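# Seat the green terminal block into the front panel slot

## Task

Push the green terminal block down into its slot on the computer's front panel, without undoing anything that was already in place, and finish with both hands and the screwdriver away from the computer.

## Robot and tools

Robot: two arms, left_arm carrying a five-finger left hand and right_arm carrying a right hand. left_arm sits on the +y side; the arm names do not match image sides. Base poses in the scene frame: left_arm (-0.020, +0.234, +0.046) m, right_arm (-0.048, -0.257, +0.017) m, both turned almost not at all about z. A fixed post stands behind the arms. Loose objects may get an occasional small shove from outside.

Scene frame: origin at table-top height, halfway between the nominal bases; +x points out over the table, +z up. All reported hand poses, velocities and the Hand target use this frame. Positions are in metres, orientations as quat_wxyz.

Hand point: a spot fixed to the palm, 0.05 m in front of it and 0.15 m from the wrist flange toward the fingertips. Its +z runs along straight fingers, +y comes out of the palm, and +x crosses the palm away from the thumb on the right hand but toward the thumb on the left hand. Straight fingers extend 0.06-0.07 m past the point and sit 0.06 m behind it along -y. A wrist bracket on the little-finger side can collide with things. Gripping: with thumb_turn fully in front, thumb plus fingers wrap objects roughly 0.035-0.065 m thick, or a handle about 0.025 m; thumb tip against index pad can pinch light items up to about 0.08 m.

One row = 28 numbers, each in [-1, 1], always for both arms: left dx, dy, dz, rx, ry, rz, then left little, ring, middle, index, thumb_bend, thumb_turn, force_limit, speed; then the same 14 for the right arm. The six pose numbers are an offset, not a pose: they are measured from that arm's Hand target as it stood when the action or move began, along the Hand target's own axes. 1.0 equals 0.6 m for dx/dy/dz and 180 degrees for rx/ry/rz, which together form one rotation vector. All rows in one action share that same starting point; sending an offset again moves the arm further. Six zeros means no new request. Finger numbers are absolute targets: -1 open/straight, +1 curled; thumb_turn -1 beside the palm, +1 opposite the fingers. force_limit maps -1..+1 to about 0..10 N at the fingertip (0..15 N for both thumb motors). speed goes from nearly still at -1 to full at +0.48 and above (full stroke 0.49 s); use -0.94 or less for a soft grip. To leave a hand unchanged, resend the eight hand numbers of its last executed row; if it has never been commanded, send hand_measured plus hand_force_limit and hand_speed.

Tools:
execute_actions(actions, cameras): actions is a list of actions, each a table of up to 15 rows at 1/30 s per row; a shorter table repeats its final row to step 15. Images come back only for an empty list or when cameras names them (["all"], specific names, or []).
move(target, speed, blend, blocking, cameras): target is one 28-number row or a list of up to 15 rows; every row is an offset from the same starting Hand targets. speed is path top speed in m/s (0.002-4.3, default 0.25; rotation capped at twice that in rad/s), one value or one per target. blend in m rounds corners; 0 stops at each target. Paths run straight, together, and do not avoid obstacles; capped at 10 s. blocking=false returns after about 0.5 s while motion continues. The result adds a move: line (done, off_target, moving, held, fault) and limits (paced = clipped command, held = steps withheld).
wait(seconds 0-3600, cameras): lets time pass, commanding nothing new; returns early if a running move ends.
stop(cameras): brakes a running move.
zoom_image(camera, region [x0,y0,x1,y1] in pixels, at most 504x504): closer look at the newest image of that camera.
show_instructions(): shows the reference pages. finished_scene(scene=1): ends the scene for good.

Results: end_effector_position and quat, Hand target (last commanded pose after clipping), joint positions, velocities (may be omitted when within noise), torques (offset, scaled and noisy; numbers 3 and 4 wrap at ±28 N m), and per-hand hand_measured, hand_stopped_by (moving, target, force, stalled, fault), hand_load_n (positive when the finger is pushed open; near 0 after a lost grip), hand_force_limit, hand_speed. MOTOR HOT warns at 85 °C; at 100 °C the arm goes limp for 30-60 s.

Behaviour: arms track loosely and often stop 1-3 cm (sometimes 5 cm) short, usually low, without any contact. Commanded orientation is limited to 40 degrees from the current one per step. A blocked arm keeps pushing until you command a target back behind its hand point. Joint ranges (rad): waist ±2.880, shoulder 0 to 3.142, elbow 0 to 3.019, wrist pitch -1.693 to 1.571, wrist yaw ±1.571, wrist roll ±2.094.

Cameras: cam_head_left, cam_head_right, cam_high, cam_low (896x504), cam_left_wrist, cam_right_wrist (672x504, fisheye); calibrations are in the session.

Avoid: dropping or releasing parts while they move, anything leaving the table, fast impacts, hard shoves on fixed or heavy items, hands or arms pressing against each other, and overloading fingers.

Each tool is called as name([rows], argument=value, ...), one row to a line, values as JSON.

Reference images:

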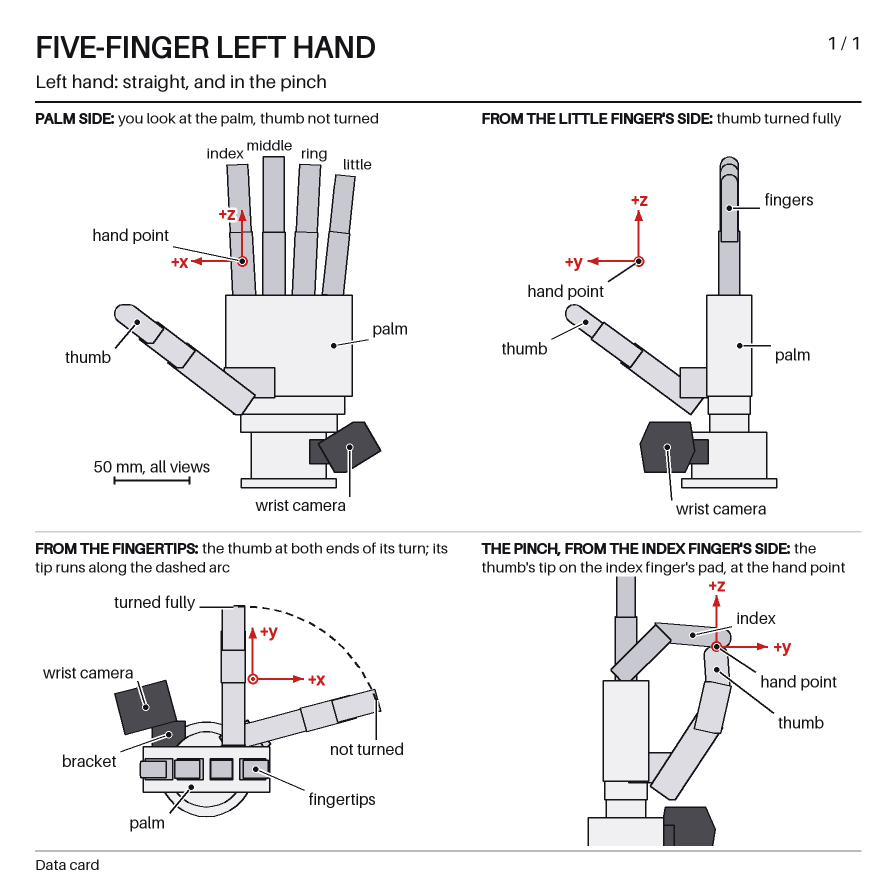

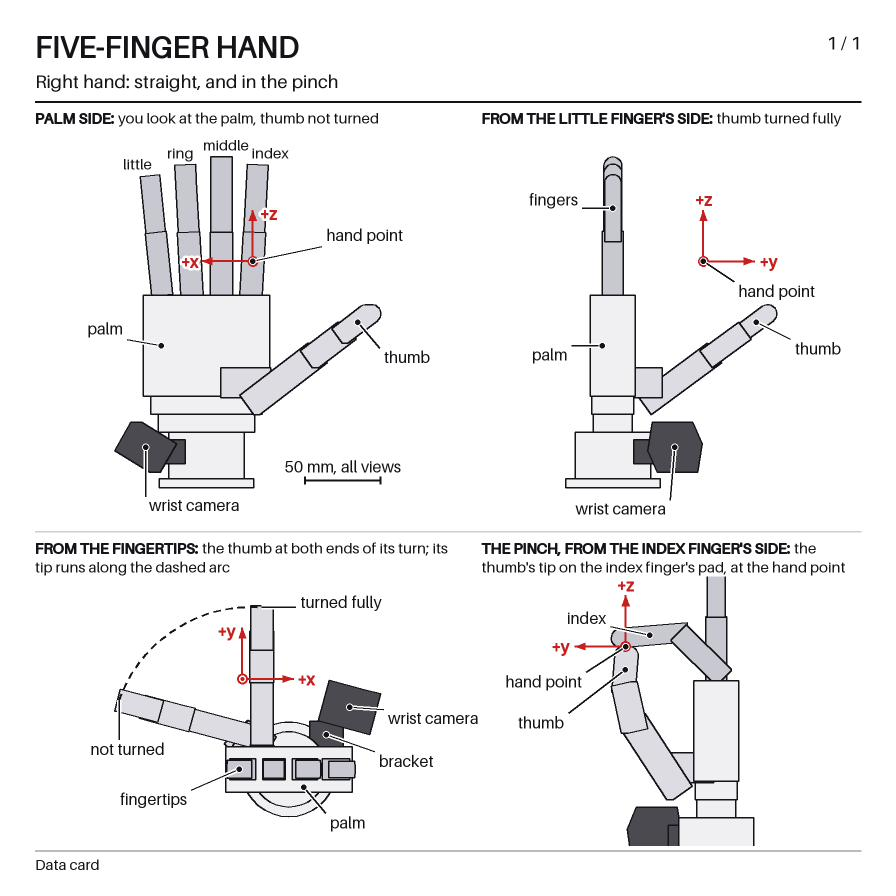

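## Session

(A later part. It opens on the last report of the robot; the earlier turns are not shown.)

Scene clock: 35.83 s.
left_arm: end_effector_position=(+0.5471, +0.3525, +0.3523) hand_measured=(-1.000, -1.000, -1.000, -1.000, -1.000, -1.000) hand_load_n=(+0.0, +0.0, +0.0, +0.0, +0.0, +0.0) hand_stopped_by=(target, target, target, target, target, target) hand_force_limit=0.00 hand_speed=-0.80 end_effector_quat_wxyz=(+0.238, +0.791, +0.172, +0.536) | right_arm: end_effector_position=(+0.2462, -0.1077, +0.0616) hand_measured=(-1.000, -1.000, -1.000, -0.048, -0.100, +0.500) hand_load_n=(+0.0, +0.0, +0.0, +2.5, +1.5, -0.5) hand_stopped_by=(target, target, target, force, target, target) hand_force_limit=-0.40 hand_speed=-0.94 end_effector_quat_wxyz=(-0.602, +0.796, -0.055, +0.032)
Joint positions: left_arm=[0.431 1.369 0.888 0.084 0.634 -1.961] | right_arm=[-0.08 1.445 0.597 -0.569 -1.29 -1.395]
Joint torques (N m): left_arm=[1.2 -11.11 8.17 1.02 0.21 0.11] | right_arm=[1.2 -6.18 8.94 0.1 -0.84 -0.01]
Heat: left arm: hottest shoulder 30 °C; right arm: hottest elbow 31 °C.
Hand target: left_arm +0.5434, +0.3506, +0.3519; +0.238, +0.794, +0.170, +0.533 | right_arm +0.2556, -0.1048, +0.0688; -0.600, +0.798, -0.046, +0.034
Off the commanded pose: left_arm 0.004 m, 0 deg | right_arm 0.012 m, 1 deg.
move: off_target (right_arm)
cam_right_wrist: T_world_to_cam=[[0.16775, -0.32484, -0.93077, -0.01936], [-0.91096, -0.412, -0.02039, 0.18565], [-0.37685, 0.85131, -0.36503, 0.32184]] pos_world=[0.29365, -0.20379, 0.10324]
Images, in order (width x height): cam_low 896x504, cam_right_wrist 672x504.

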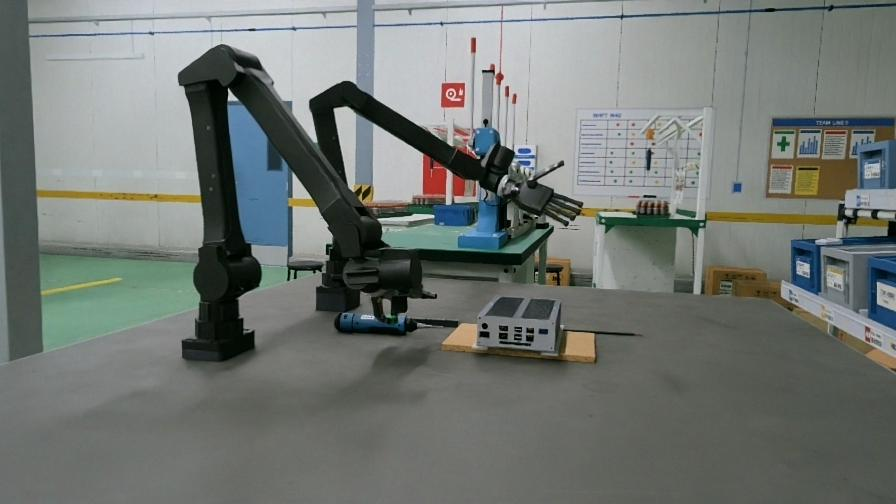

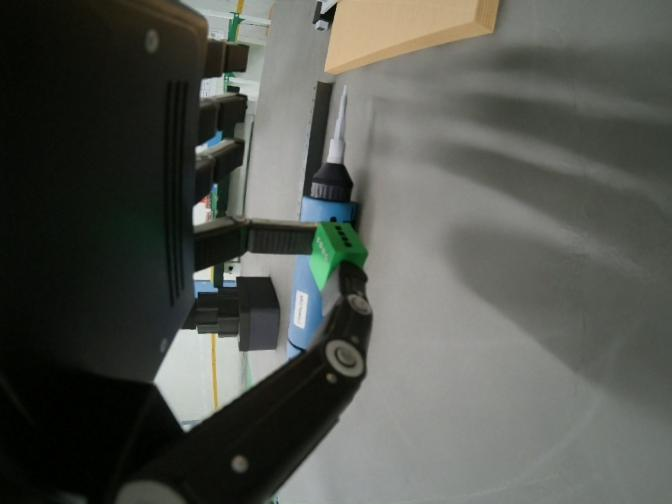

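move([
  [0,0,0,0,0,0,-1,-1,-1,-1,-1,-1,0,-0.8,0,-0.0801,-0.0232,0,0,0,-1,-1,-1,0.15,-0.1,0.5,-0.4,-0.94],
  [0,0,0,0,0,0,-1,-1,-1,-1,-1,-1,0,-0.8,0.2572,-0.0300,-0.1443,0.0005,0.4458,0.1290,-1,-1,-1,0.15,-0.1,0.5,-0.4,-0.94],
], cameras=["all"], speed=0.12, blend=[0.02,0])

Scene clock: 43.37 s.
left_arm: end_effector_position=(+0.5471, +0.3525, +0.3523) hand_measured=(-1.000, -1.000, -1.000, -1.000, -1.000, -1.000) hand_load_n=(+0.0, +0.0, +0.0, +0.0, +0.0, +0.0) hand_stopped_by=(target, target, target, target, target, target) hand_force_limit=0.00 hand_speed=-0.80 end_effector_quat_wxyz=(+0.238, +0.791, +0.172, +0.536) | right_arm: end_effector_position=(+0.3875, -0.2082, +0.0973) hand_measured=(-1.000, -1.000, -1.000, -0.048, -0.100, +0.500) hand_load_n=(+0.0, +0.0, +0.0, +2.5, +1.5, -0.5) hand_stopped_by=(target, target, target, force, target, target) hand_force_limit=-0.40 hand_speed=-0.94 end_effector_quat_wxyz=(-0.410, +0.572, -0.572, +0.421)
Joint positions: left_arm=[0.431 1.369 0.888 0.084 0.634 -1.961] | right_arm=[0.075 1.198 0.347 0.536 0.088 0.016]
Joint torques (N m): left_arm=[1.2 -11.16 8.17 1.02 0.21 0.11] | right_arm=[1.38 -3.49 10.28 2.3 0.2 0.03]
Heat: left arm: hottest shoulder 30 °C; right arm: hottest elbow 31 °C.
Hand target: left_arm +0.5434, +0.3506, +0.3519; +0.238, +0.794, +0.170, +0.533 | right_arm +0.3999, -0.2002, +0.1098; -0.425, +0.564, -0.566, +0.425
Off the commanded pose: left_arm 0.004 m, 0 deg | right_arm 0.019 m, 2 deg.
move: off_target (right_arm)
cam_left_wrist: T_world_to_cam=[[0.09855, 0.92723, -0.36129, -0.25162], [-0.18934, 0.3739, 0.90794, -0.34989], [0.97695, -0.02107, 0.21241, -0.48362]] pos_world=[0.43102, 0.35394, 0.32949]
cam_right_wrist: T_world_to_cam=[[-0.33646, -0.2294, -0.91333, 0.17107], [-0.51533, 0.85662, -0.02532, 0.38496], [0.78818, 0.46215, -0.40643, -0.05469]] pos_world=[0.29905, -0.26524, 0.14376]

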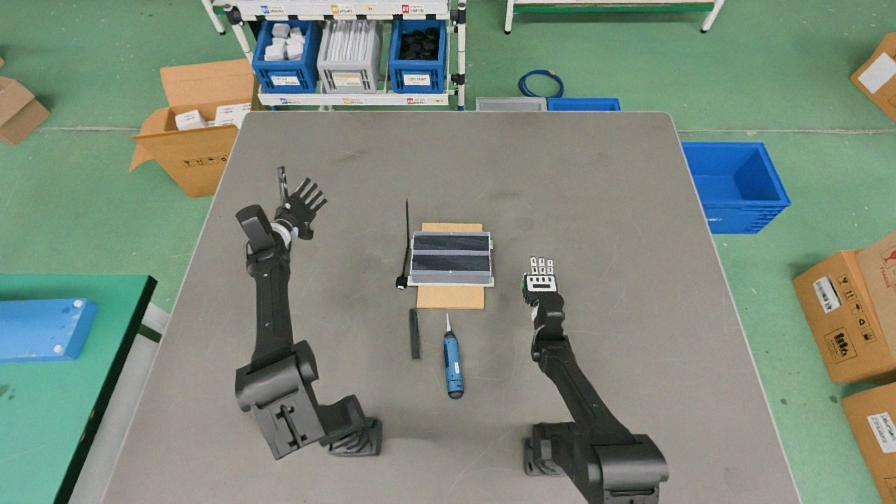

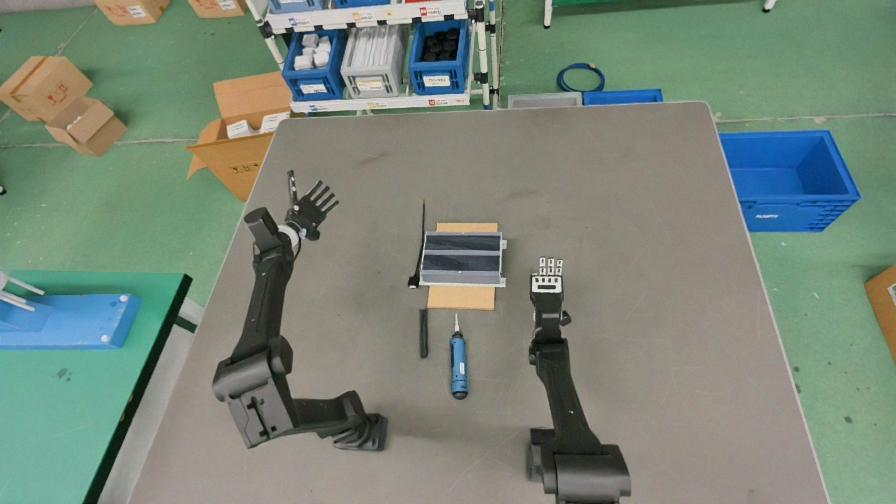

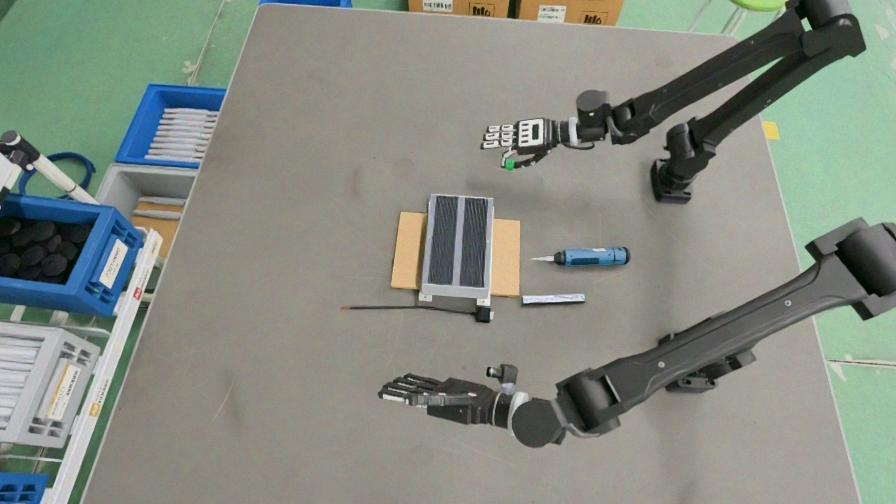

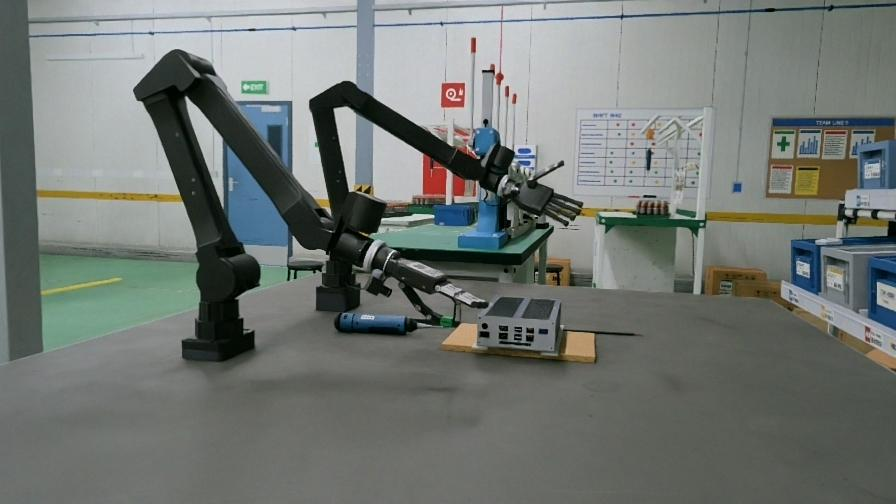

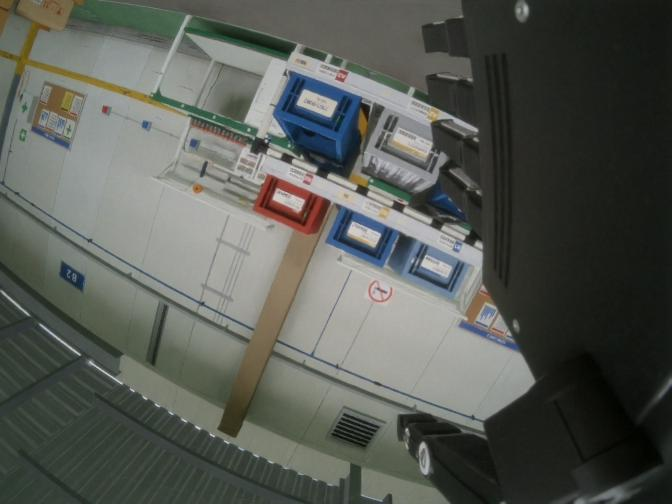

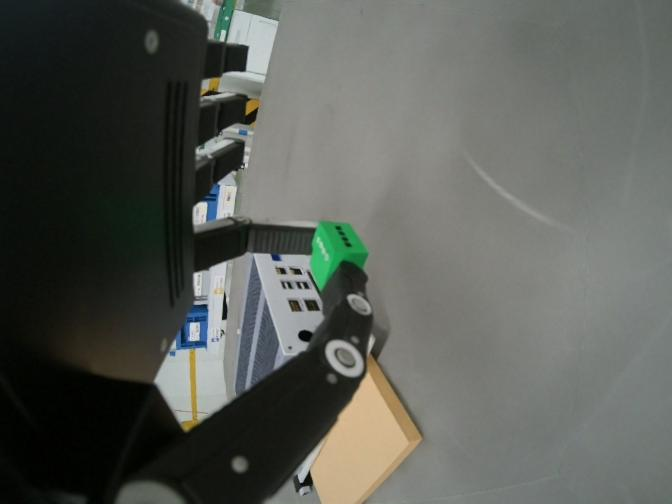

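zoom_image(camera="cam_right_wrist", region=[220, 200, 440, 420])

zoom_image(camera="cam_low", region=[400, 270, 600, 370])

zoom_image(camera="cam_high", region=[380, 100, 600, 320])

zoom_image(camera="cam_head_left", region=[400, 220, 580, 320])

Scaled by 2.291 from the camera's image (finer frame: 960x720).

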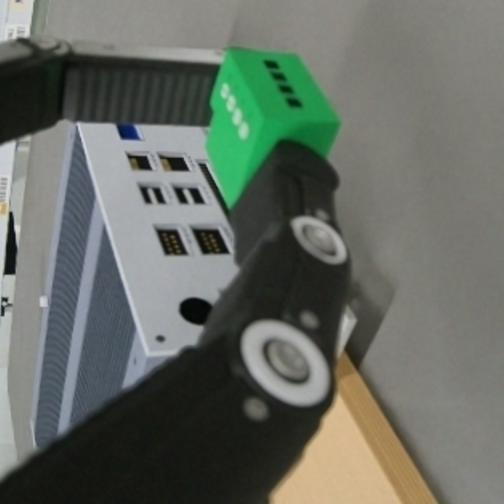

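Scaled by 2.520 from the camera's image (finer frame: 1280x720).

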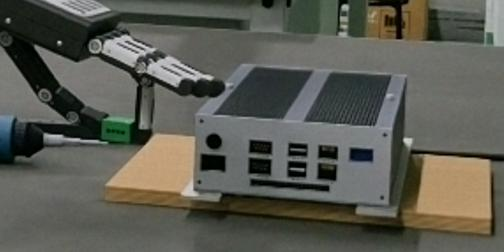

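Scaled by 2.291 from the camera's image (finer frame: 1280x720).

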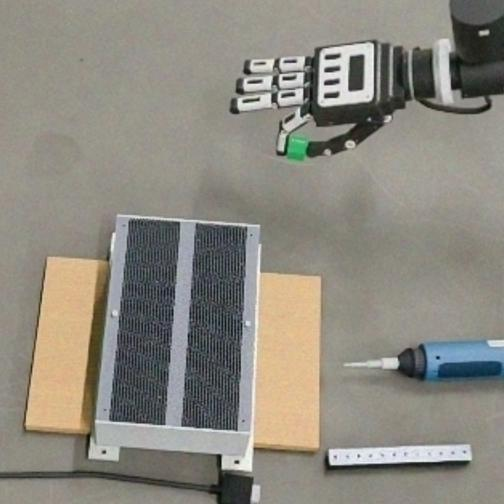

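Scaled by 2.800 from the camera's image (finer frame: 1280x720).

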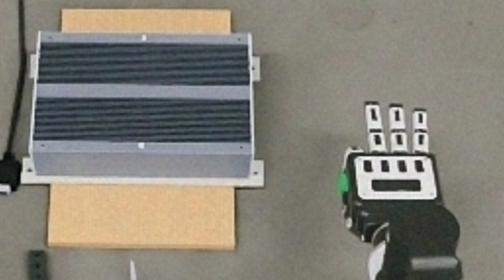

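zoom_image(camera="cam_high", region=[480, 140, 540, 200])

zoom_image(camera="cam_low", region=[420, 290, 500, 350])

zoom_image(camera="cam_head_left", region=[470, 250, 540, 310])

zoom_image(camera="cam_head_right", region=[480, 250, 550, 310])

Scaled by 8.400 from the camera's image (finer frame: 1280x720).

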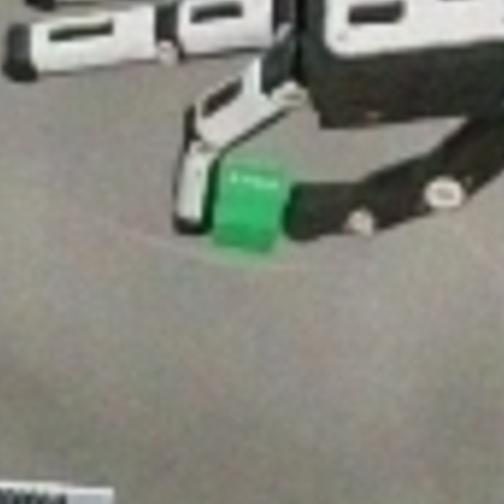

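Scaled by 6.300 from the camera's image (finer frame: 1280x720).

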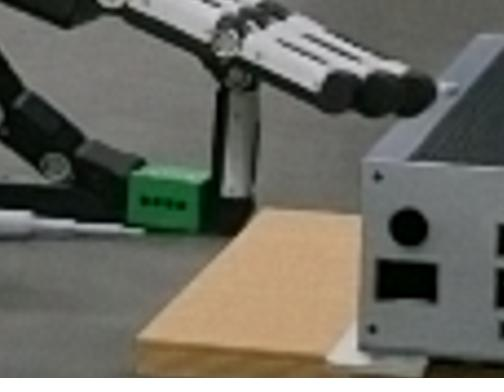

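Scaled by 7.200 from the camera's image (finer frame: 1280x720).

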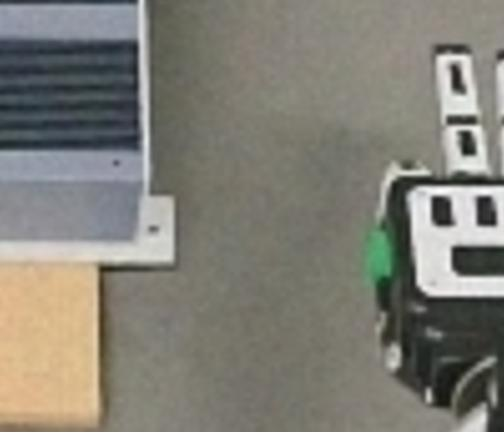

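Scaled by 7.200 from the camera's image (finer frame: 1280x720).

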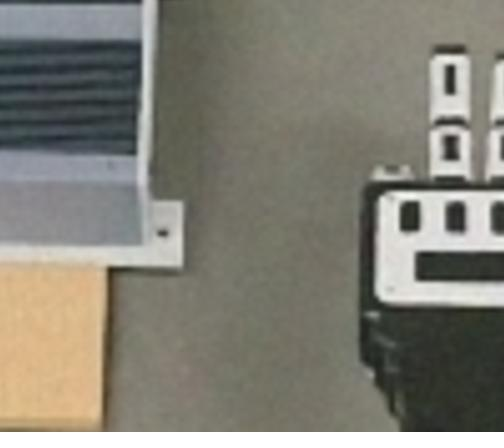

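move(target=[0,0,0,0,0,0,-1,-1,-1,-1,-1,-1,0,-0.8,-0.0967,0.0340,0.0997,0,-0.0069,-0.0020,-1,-1,-1,0.15,-0.1,0.5,-0.4,-0.94], cameras=["all"], speed=0.06)

zoom_image(camera="cam_low", region=[440, 290, 520, 350])

zoom_image(camera="cam_right_wrist", region=[220, 180, 440, 400])

zoom_image(camera="cam_high", region=[460, 150, 530, 220])

Scene clock: 49.57 s.
left_arm: end_effector_position=(+0.5471, +0.3525, +0.3523) hand_measured=(-1.000, -1.000, -1.000, -1.000, -1.000, -1.000) hand_load_n=(+0.0, +0.0, +0.0, +0.0, +0.0, +0.0) hand_stopped_by=(target, target, target, target, target, target) hand_force_limit=0.00 hand_speed=-0.80 end_effector_quat_wxyz=(+0.238, +0.791, +0.172, +0.536) | right_arm: end_effector_position=(+0.4380, -0.1527, +0.0621) hand_measured=(-1.000, -1.000, -1.000, -0.048, -0.100, +0.500) hand_load_n=(+0.0, +0.0, +0.0, +2.5, +1.5, -0.5) hand_stopped_by=(target, target, target, force, target, target) hand_force_limit=-0.40 hand_speed=-0.94 end_effector_quat_wxyz=(-0.414, +0.580, -0.565, +0.417)
Joint positions: left_arm=[0.431 1.369 0.888 0.084 0.634 -1.961] | right_arm=[0.221 1.493 0.467 0.705 0.205 0.051]
Joint torques (N m): left_arm=[1.2 -11.11 8.16 1.02 0.21 0.11] | right_arm=[1.26 -6.01 9.26 2.3 0.24 0.02]
Heat: left arm: hottest shoulder 30 °C; right arm: hottest elbow 32 °C.
Hand target: left_arm +0.5434, +0.3506, +0.3519; +0.238, +0.794, +0.170, +0.533 | right_arm +0.4518, -0.1422, +0.0737; -0.430, +0.571, -0.560, +0.420
Off the commanded pose: left_arm 0.004 m, 0 deg | right_arm 0.021 m, 2 deg.
move: off_target (right_arm)
cam_left_wrist: T_world_to_cam=[[0.09855, 0.92723, -0.36129, -0.25162], [-0.18934, 0.3739, 0.90794, -0.34989], [0.97695, -0.02107, 0.21241, -0.48362]] pos_world=[0.43102, 0.35394, 0.32949]
cam_right_wrist: T_world_to_cam=[[-0.33225, -0.24107, -0.91187, 0.16487], [-0.53579, 0.84389, -0.02788, 0.36974], [0.77623, 0.47931, -0.40954, -0.12646]] pos_world=[0.35104, -0.21166, 0.10886]

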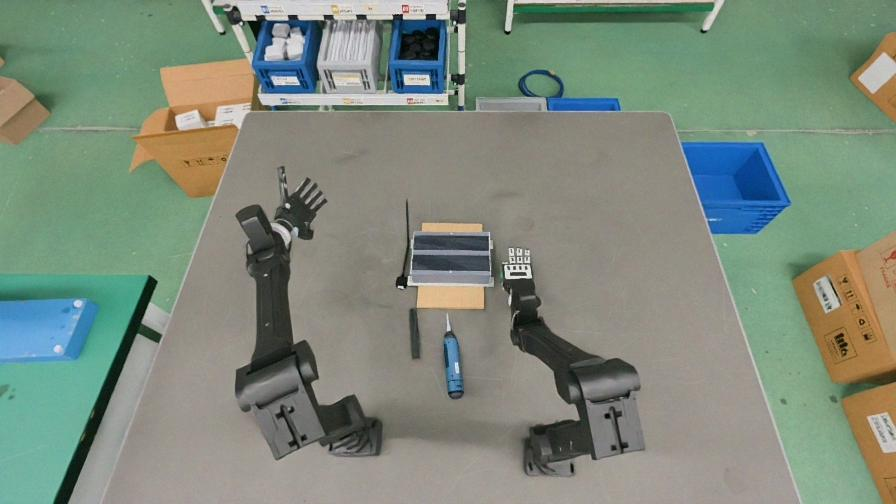

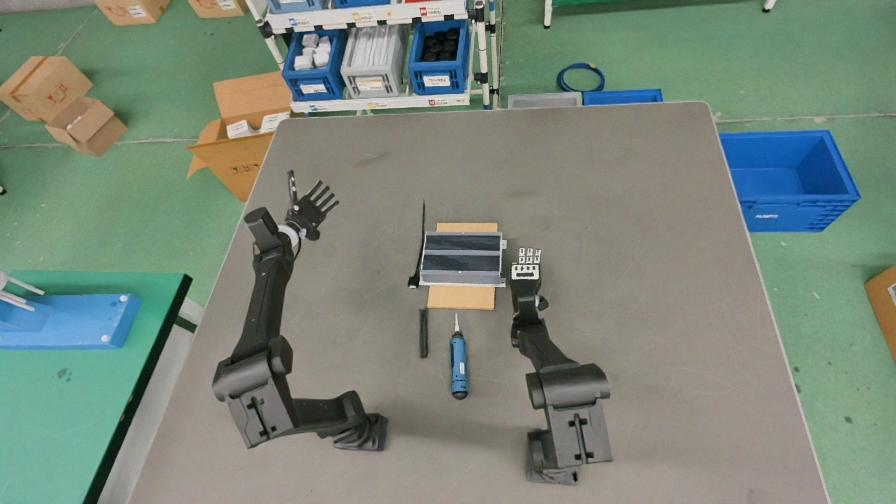

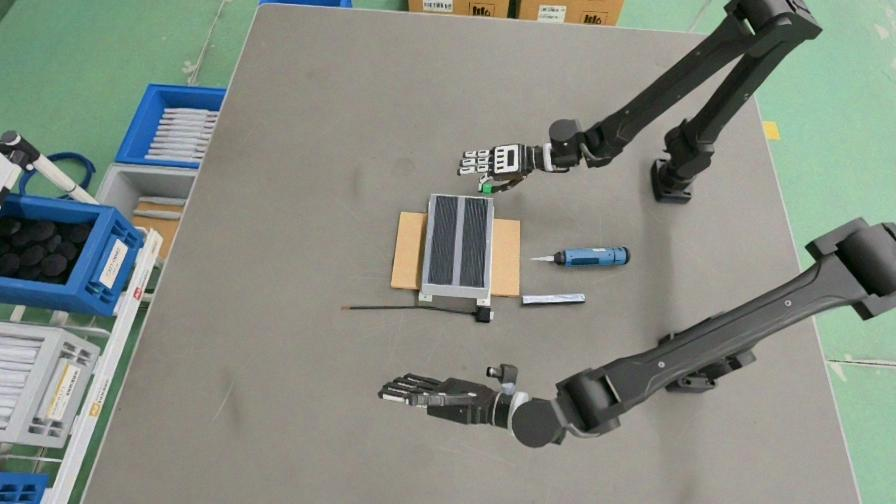

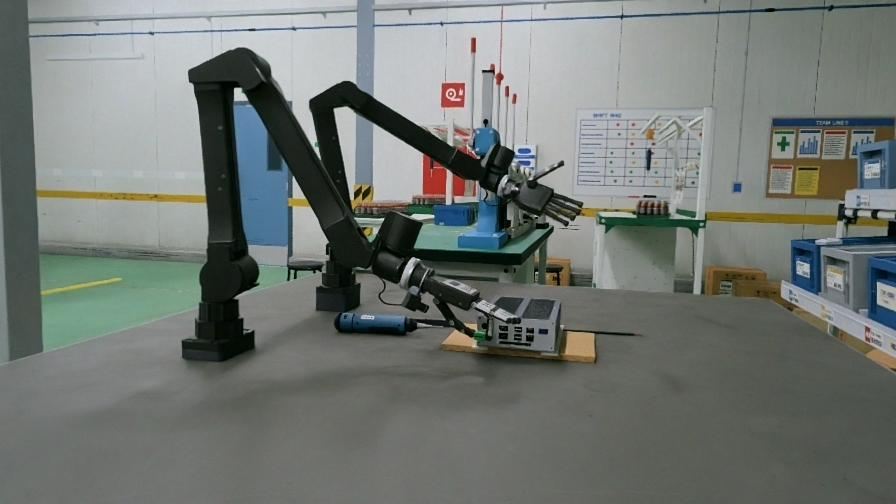

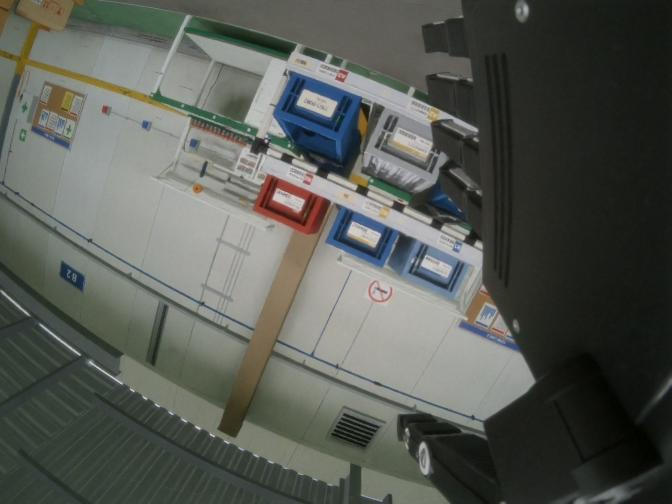

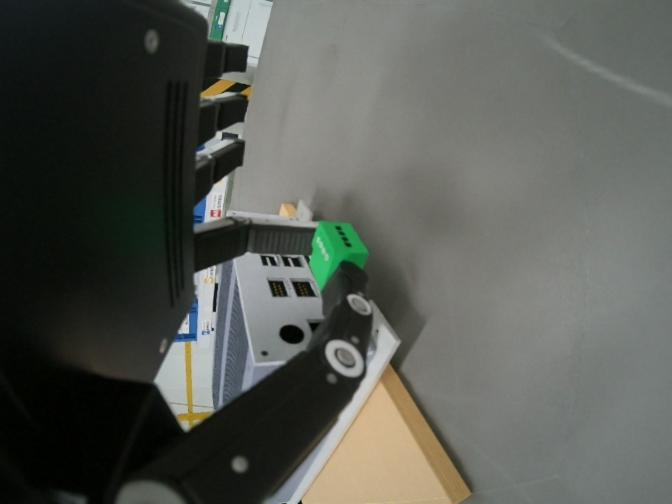

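Scaled by 6.300 from the camera's image (finer frame: 1280x720).

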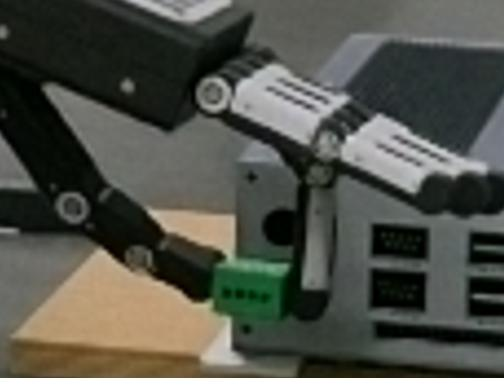

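Scaled by 2.291 from the camera's image (finer frame: 960x720).

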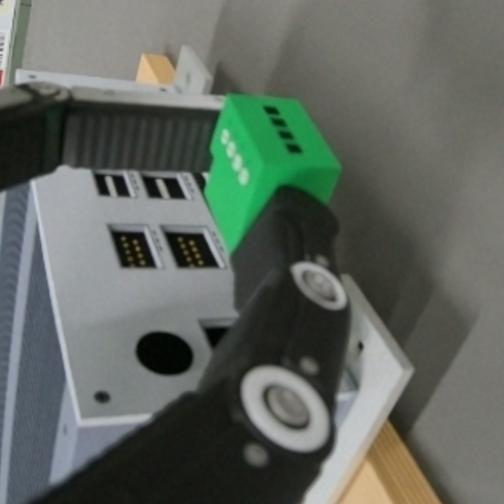

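Scaled by 7.200 from the camera's image (finer frame: 1280x720).

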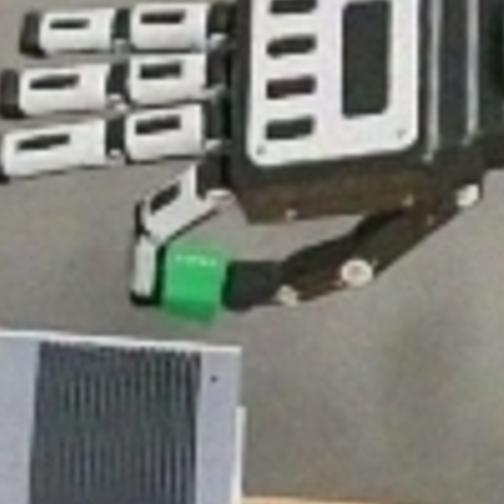

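zoom_image(camera="cam_low", region=[465, 315, 505, 355])

zoom_image(camera="cam_right_wrist", region=[250, 200, 390, 380])

Scaled by 12.600 from the camera's image (finer frame: 1280x720).

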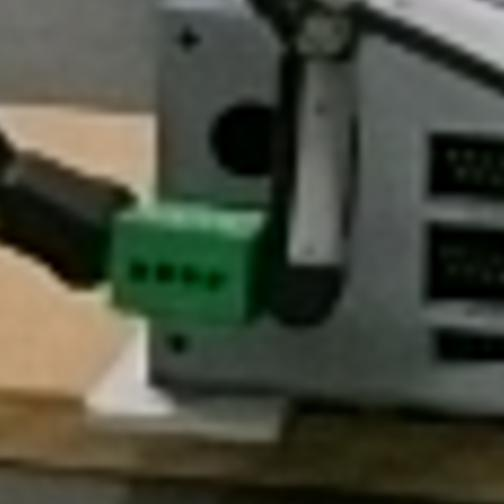

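Scaled by 2.800 from the camera's image (finer frame: 960x720).

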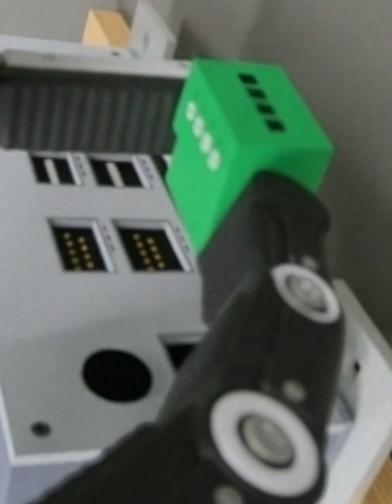

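zoom_image(camera="cam_high", region=[470, 175, 510, 215])

Scaled by 12.600 from the camera's image (finer frame: 1280x720).

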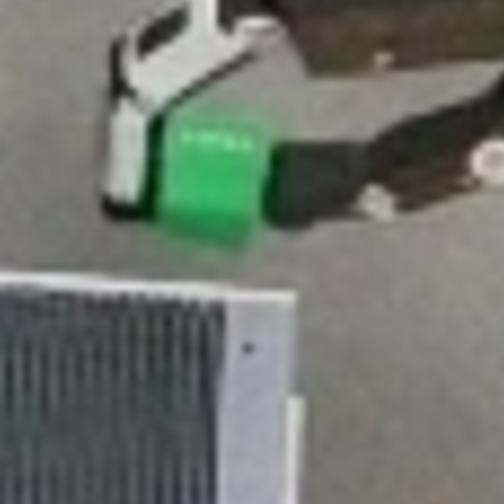

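zoom_image(camera="cam_high", region=[455, 130, 555, 210])

zoom_image(camera="cam_head_left", region=[470, 230, 560, 310])

zoom_image(camera="cam_head_right", region=[480, 230, 570, 310])

Scaled by 5.040 from the camera's image (finer frame: 1280x720).

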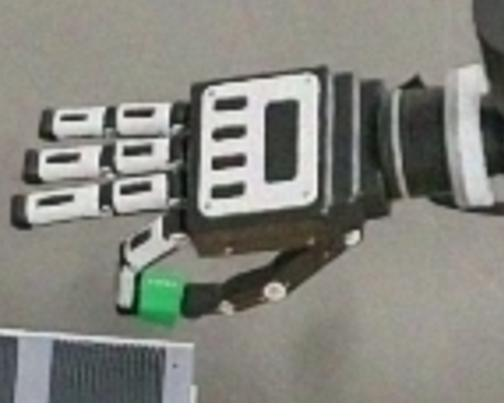

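Scaled by 5.600 from the camera's image (finer frame: 1280x720).

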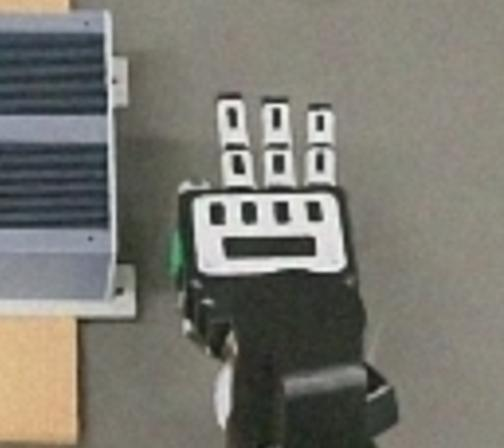

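Scaled by 5.600 from the camera's image (finer frame: 1280x720).

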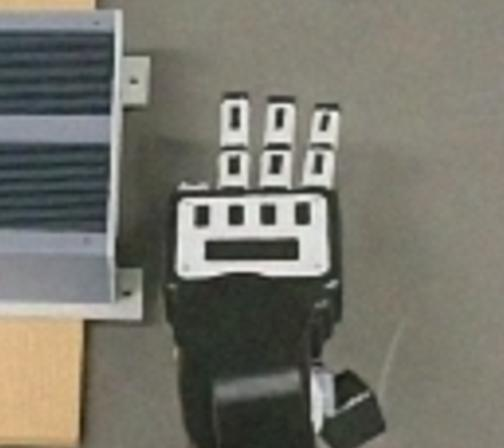

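move(target=[0,0,0,0,0,0,-1,-1,-1,-1,-1,-1,0,-0.8,-0.0300,0.0093,0.0063,0.0167,0,0,-1,-1,-1,0.15,-0.1,0.5,-0.4,-0.94], cameras=["all"], speed=0.04)

zoom_image(camera="cam_low", region=[465, 315, 505, 355])

zoom_image(camera="cam_right_wrist", region=[250, 200, 390, 380])

zoom_image(camera="cam_high", region=[470, 175, 510, 215])

Scene clock: 53.97 s.
left_arm: end_effector_position=(+0.5471, +0.3525, +0.3523) hand_measured=(-1.000, -1.000, -1.000, -1.000, -1.000, -1.000) hand_load_n=(+0.0, +0.0, +0.0, +0.0, +0.0, +0.0) hand_stopped_by=(target, target, target, target, target, target) hand_force_limit=0.00 hand_speed=-0.80 end_effector_quat_wxyz=(+0.238, +0.791, +0.172, +0.536) | right_arm: end_effector_position=(+0.4452, -0.1341, +0.0608) hand_measured=(-1.000, -1.000, -1.000, -0.048, -0.100, +0.500) hand_load_n=(+0.0, +0.0, +0.0, +2.5, +1.5, -0.5) hand_stopped_by=(target, target, target, force, target, target) hand_force_limit=-0.40 hand_speed=-0.94 end_effector_quat_wxyz=(-0.432, +0.566, -0.552, +0.435)
Joint positions: left_arm=[0.431 1.369 0.888 0.084 0.634 -1.961] | right_arm=[0.275 1.562 0.467 0.835 0.261 0.053]
Joint torques (N m): left_arm=[1.2 -11.11 8.16 1.02 0.22 0.1] | right_arm=[1.26 -6.3 7.84 2.3 0.24 0.02]
Heat: left arm: hottest shoulder 30 °C; right arm: hottest elbow 32 °C.
Hand target: left_arm +0.5434, +0.3506, +0.3519; +0.238, +0.794, +0.170, +0.533 | right_arm +0.4535, -0.1241, +0.0674; -0.445, +0.559, -0.548, +0.435
Off the commanded pose: left_arm 0.004 m, 0 deg | right_arm 0.014 m, 2 deg.
move: off_target (right_arm)
cam_left_wrist: T_world_to_cam=[[0.09855, 0.92723, -0.36129, -0.25162], [-0.18934, 0.3739, 0.90794, -0.34989], [0.97695, -0.02107, 0.21241, -0.48362]] pos_world=[0.43102, 0.35394, 0.32949]
cam_right_wrist: T_world_to_cam=[[-0.2738, -0.23907, -0.9316, 0.14609], [-0.53281, 0.8441, -0.06003, 0.35856], [0.80072, 0.47993, -0.35849, -0.15539]] pos_world=[0.35546, -0.19316, 0.10191]

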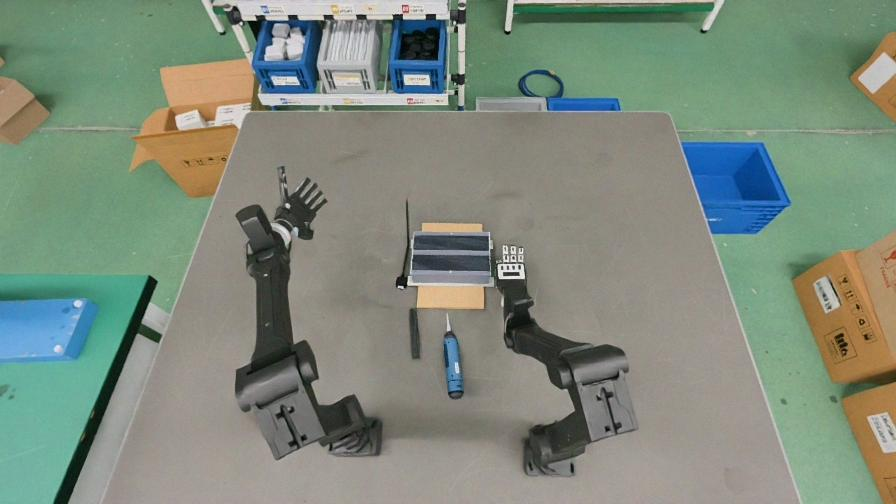

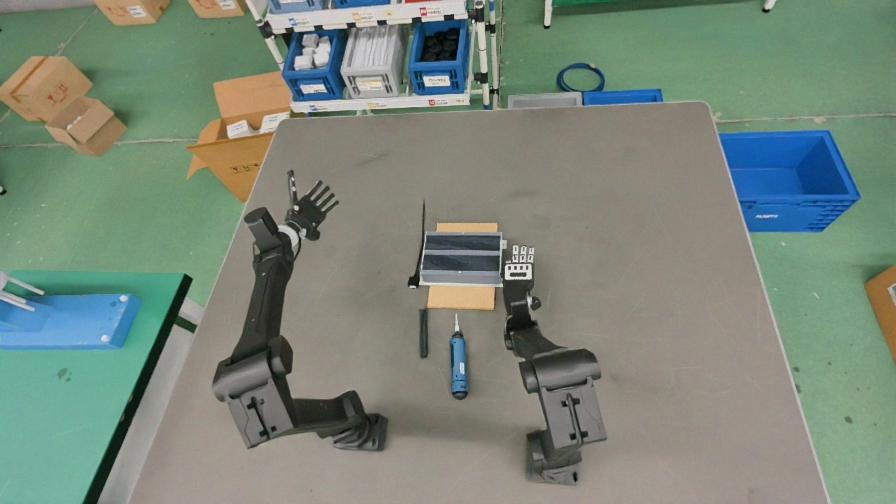

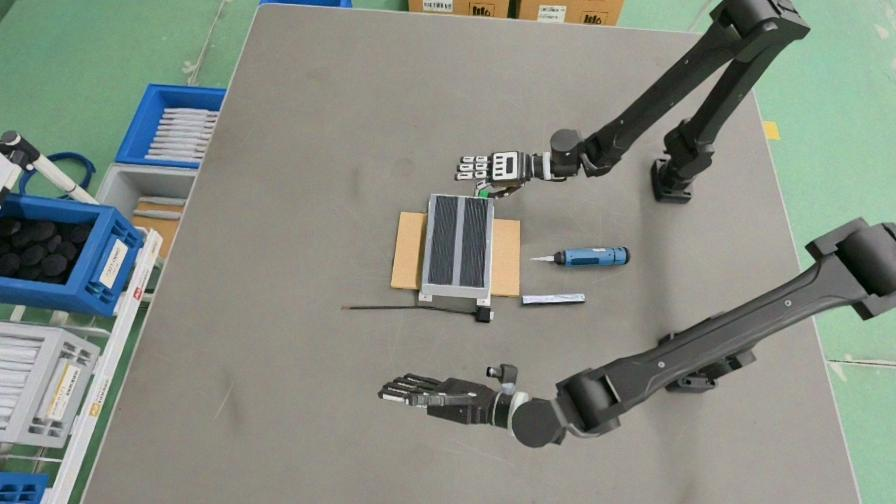

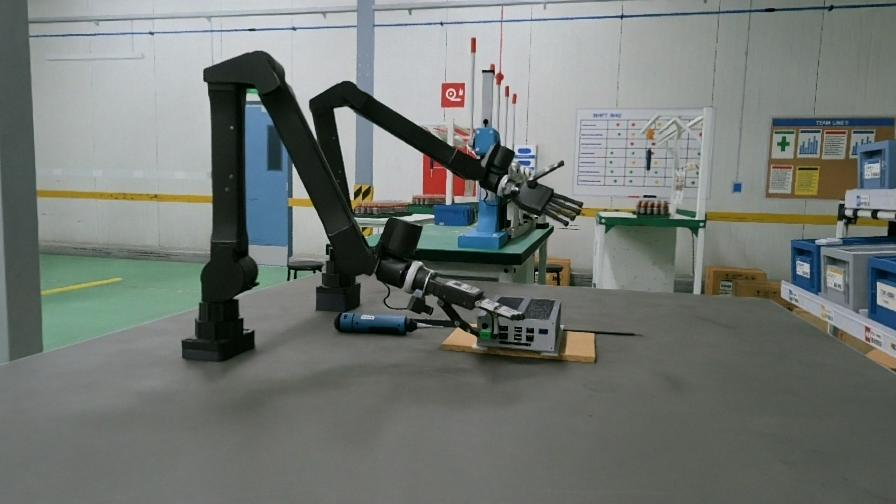

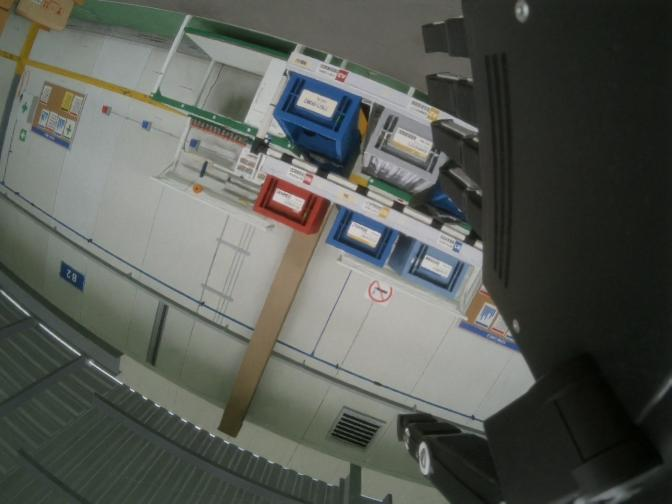

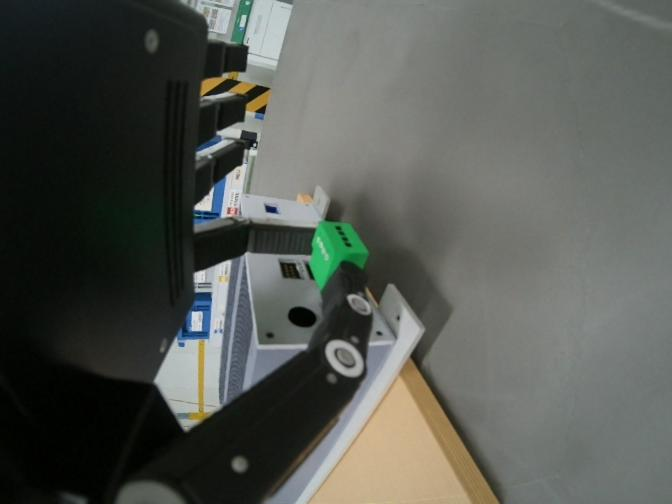

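Scaled by 12.600 from the camera's image (finer frame: 1280x720).

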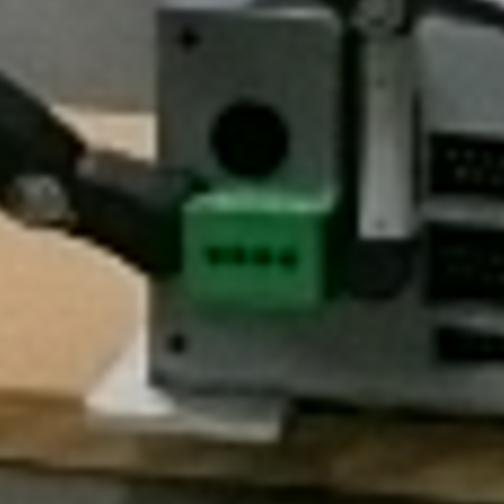

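Scaled by 2.800 from the camera's image (finer frame: 960x720).

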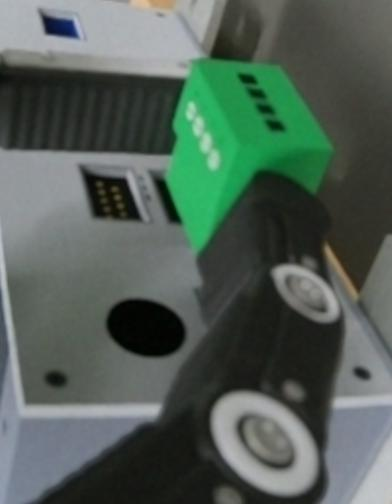

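Scaled by 12.600 from the camera's image (finer frame: 1280x720).

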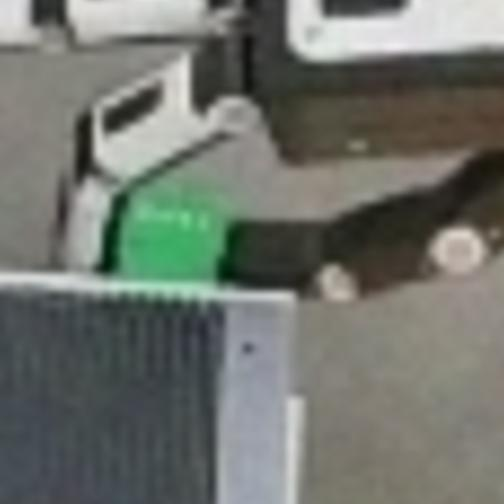

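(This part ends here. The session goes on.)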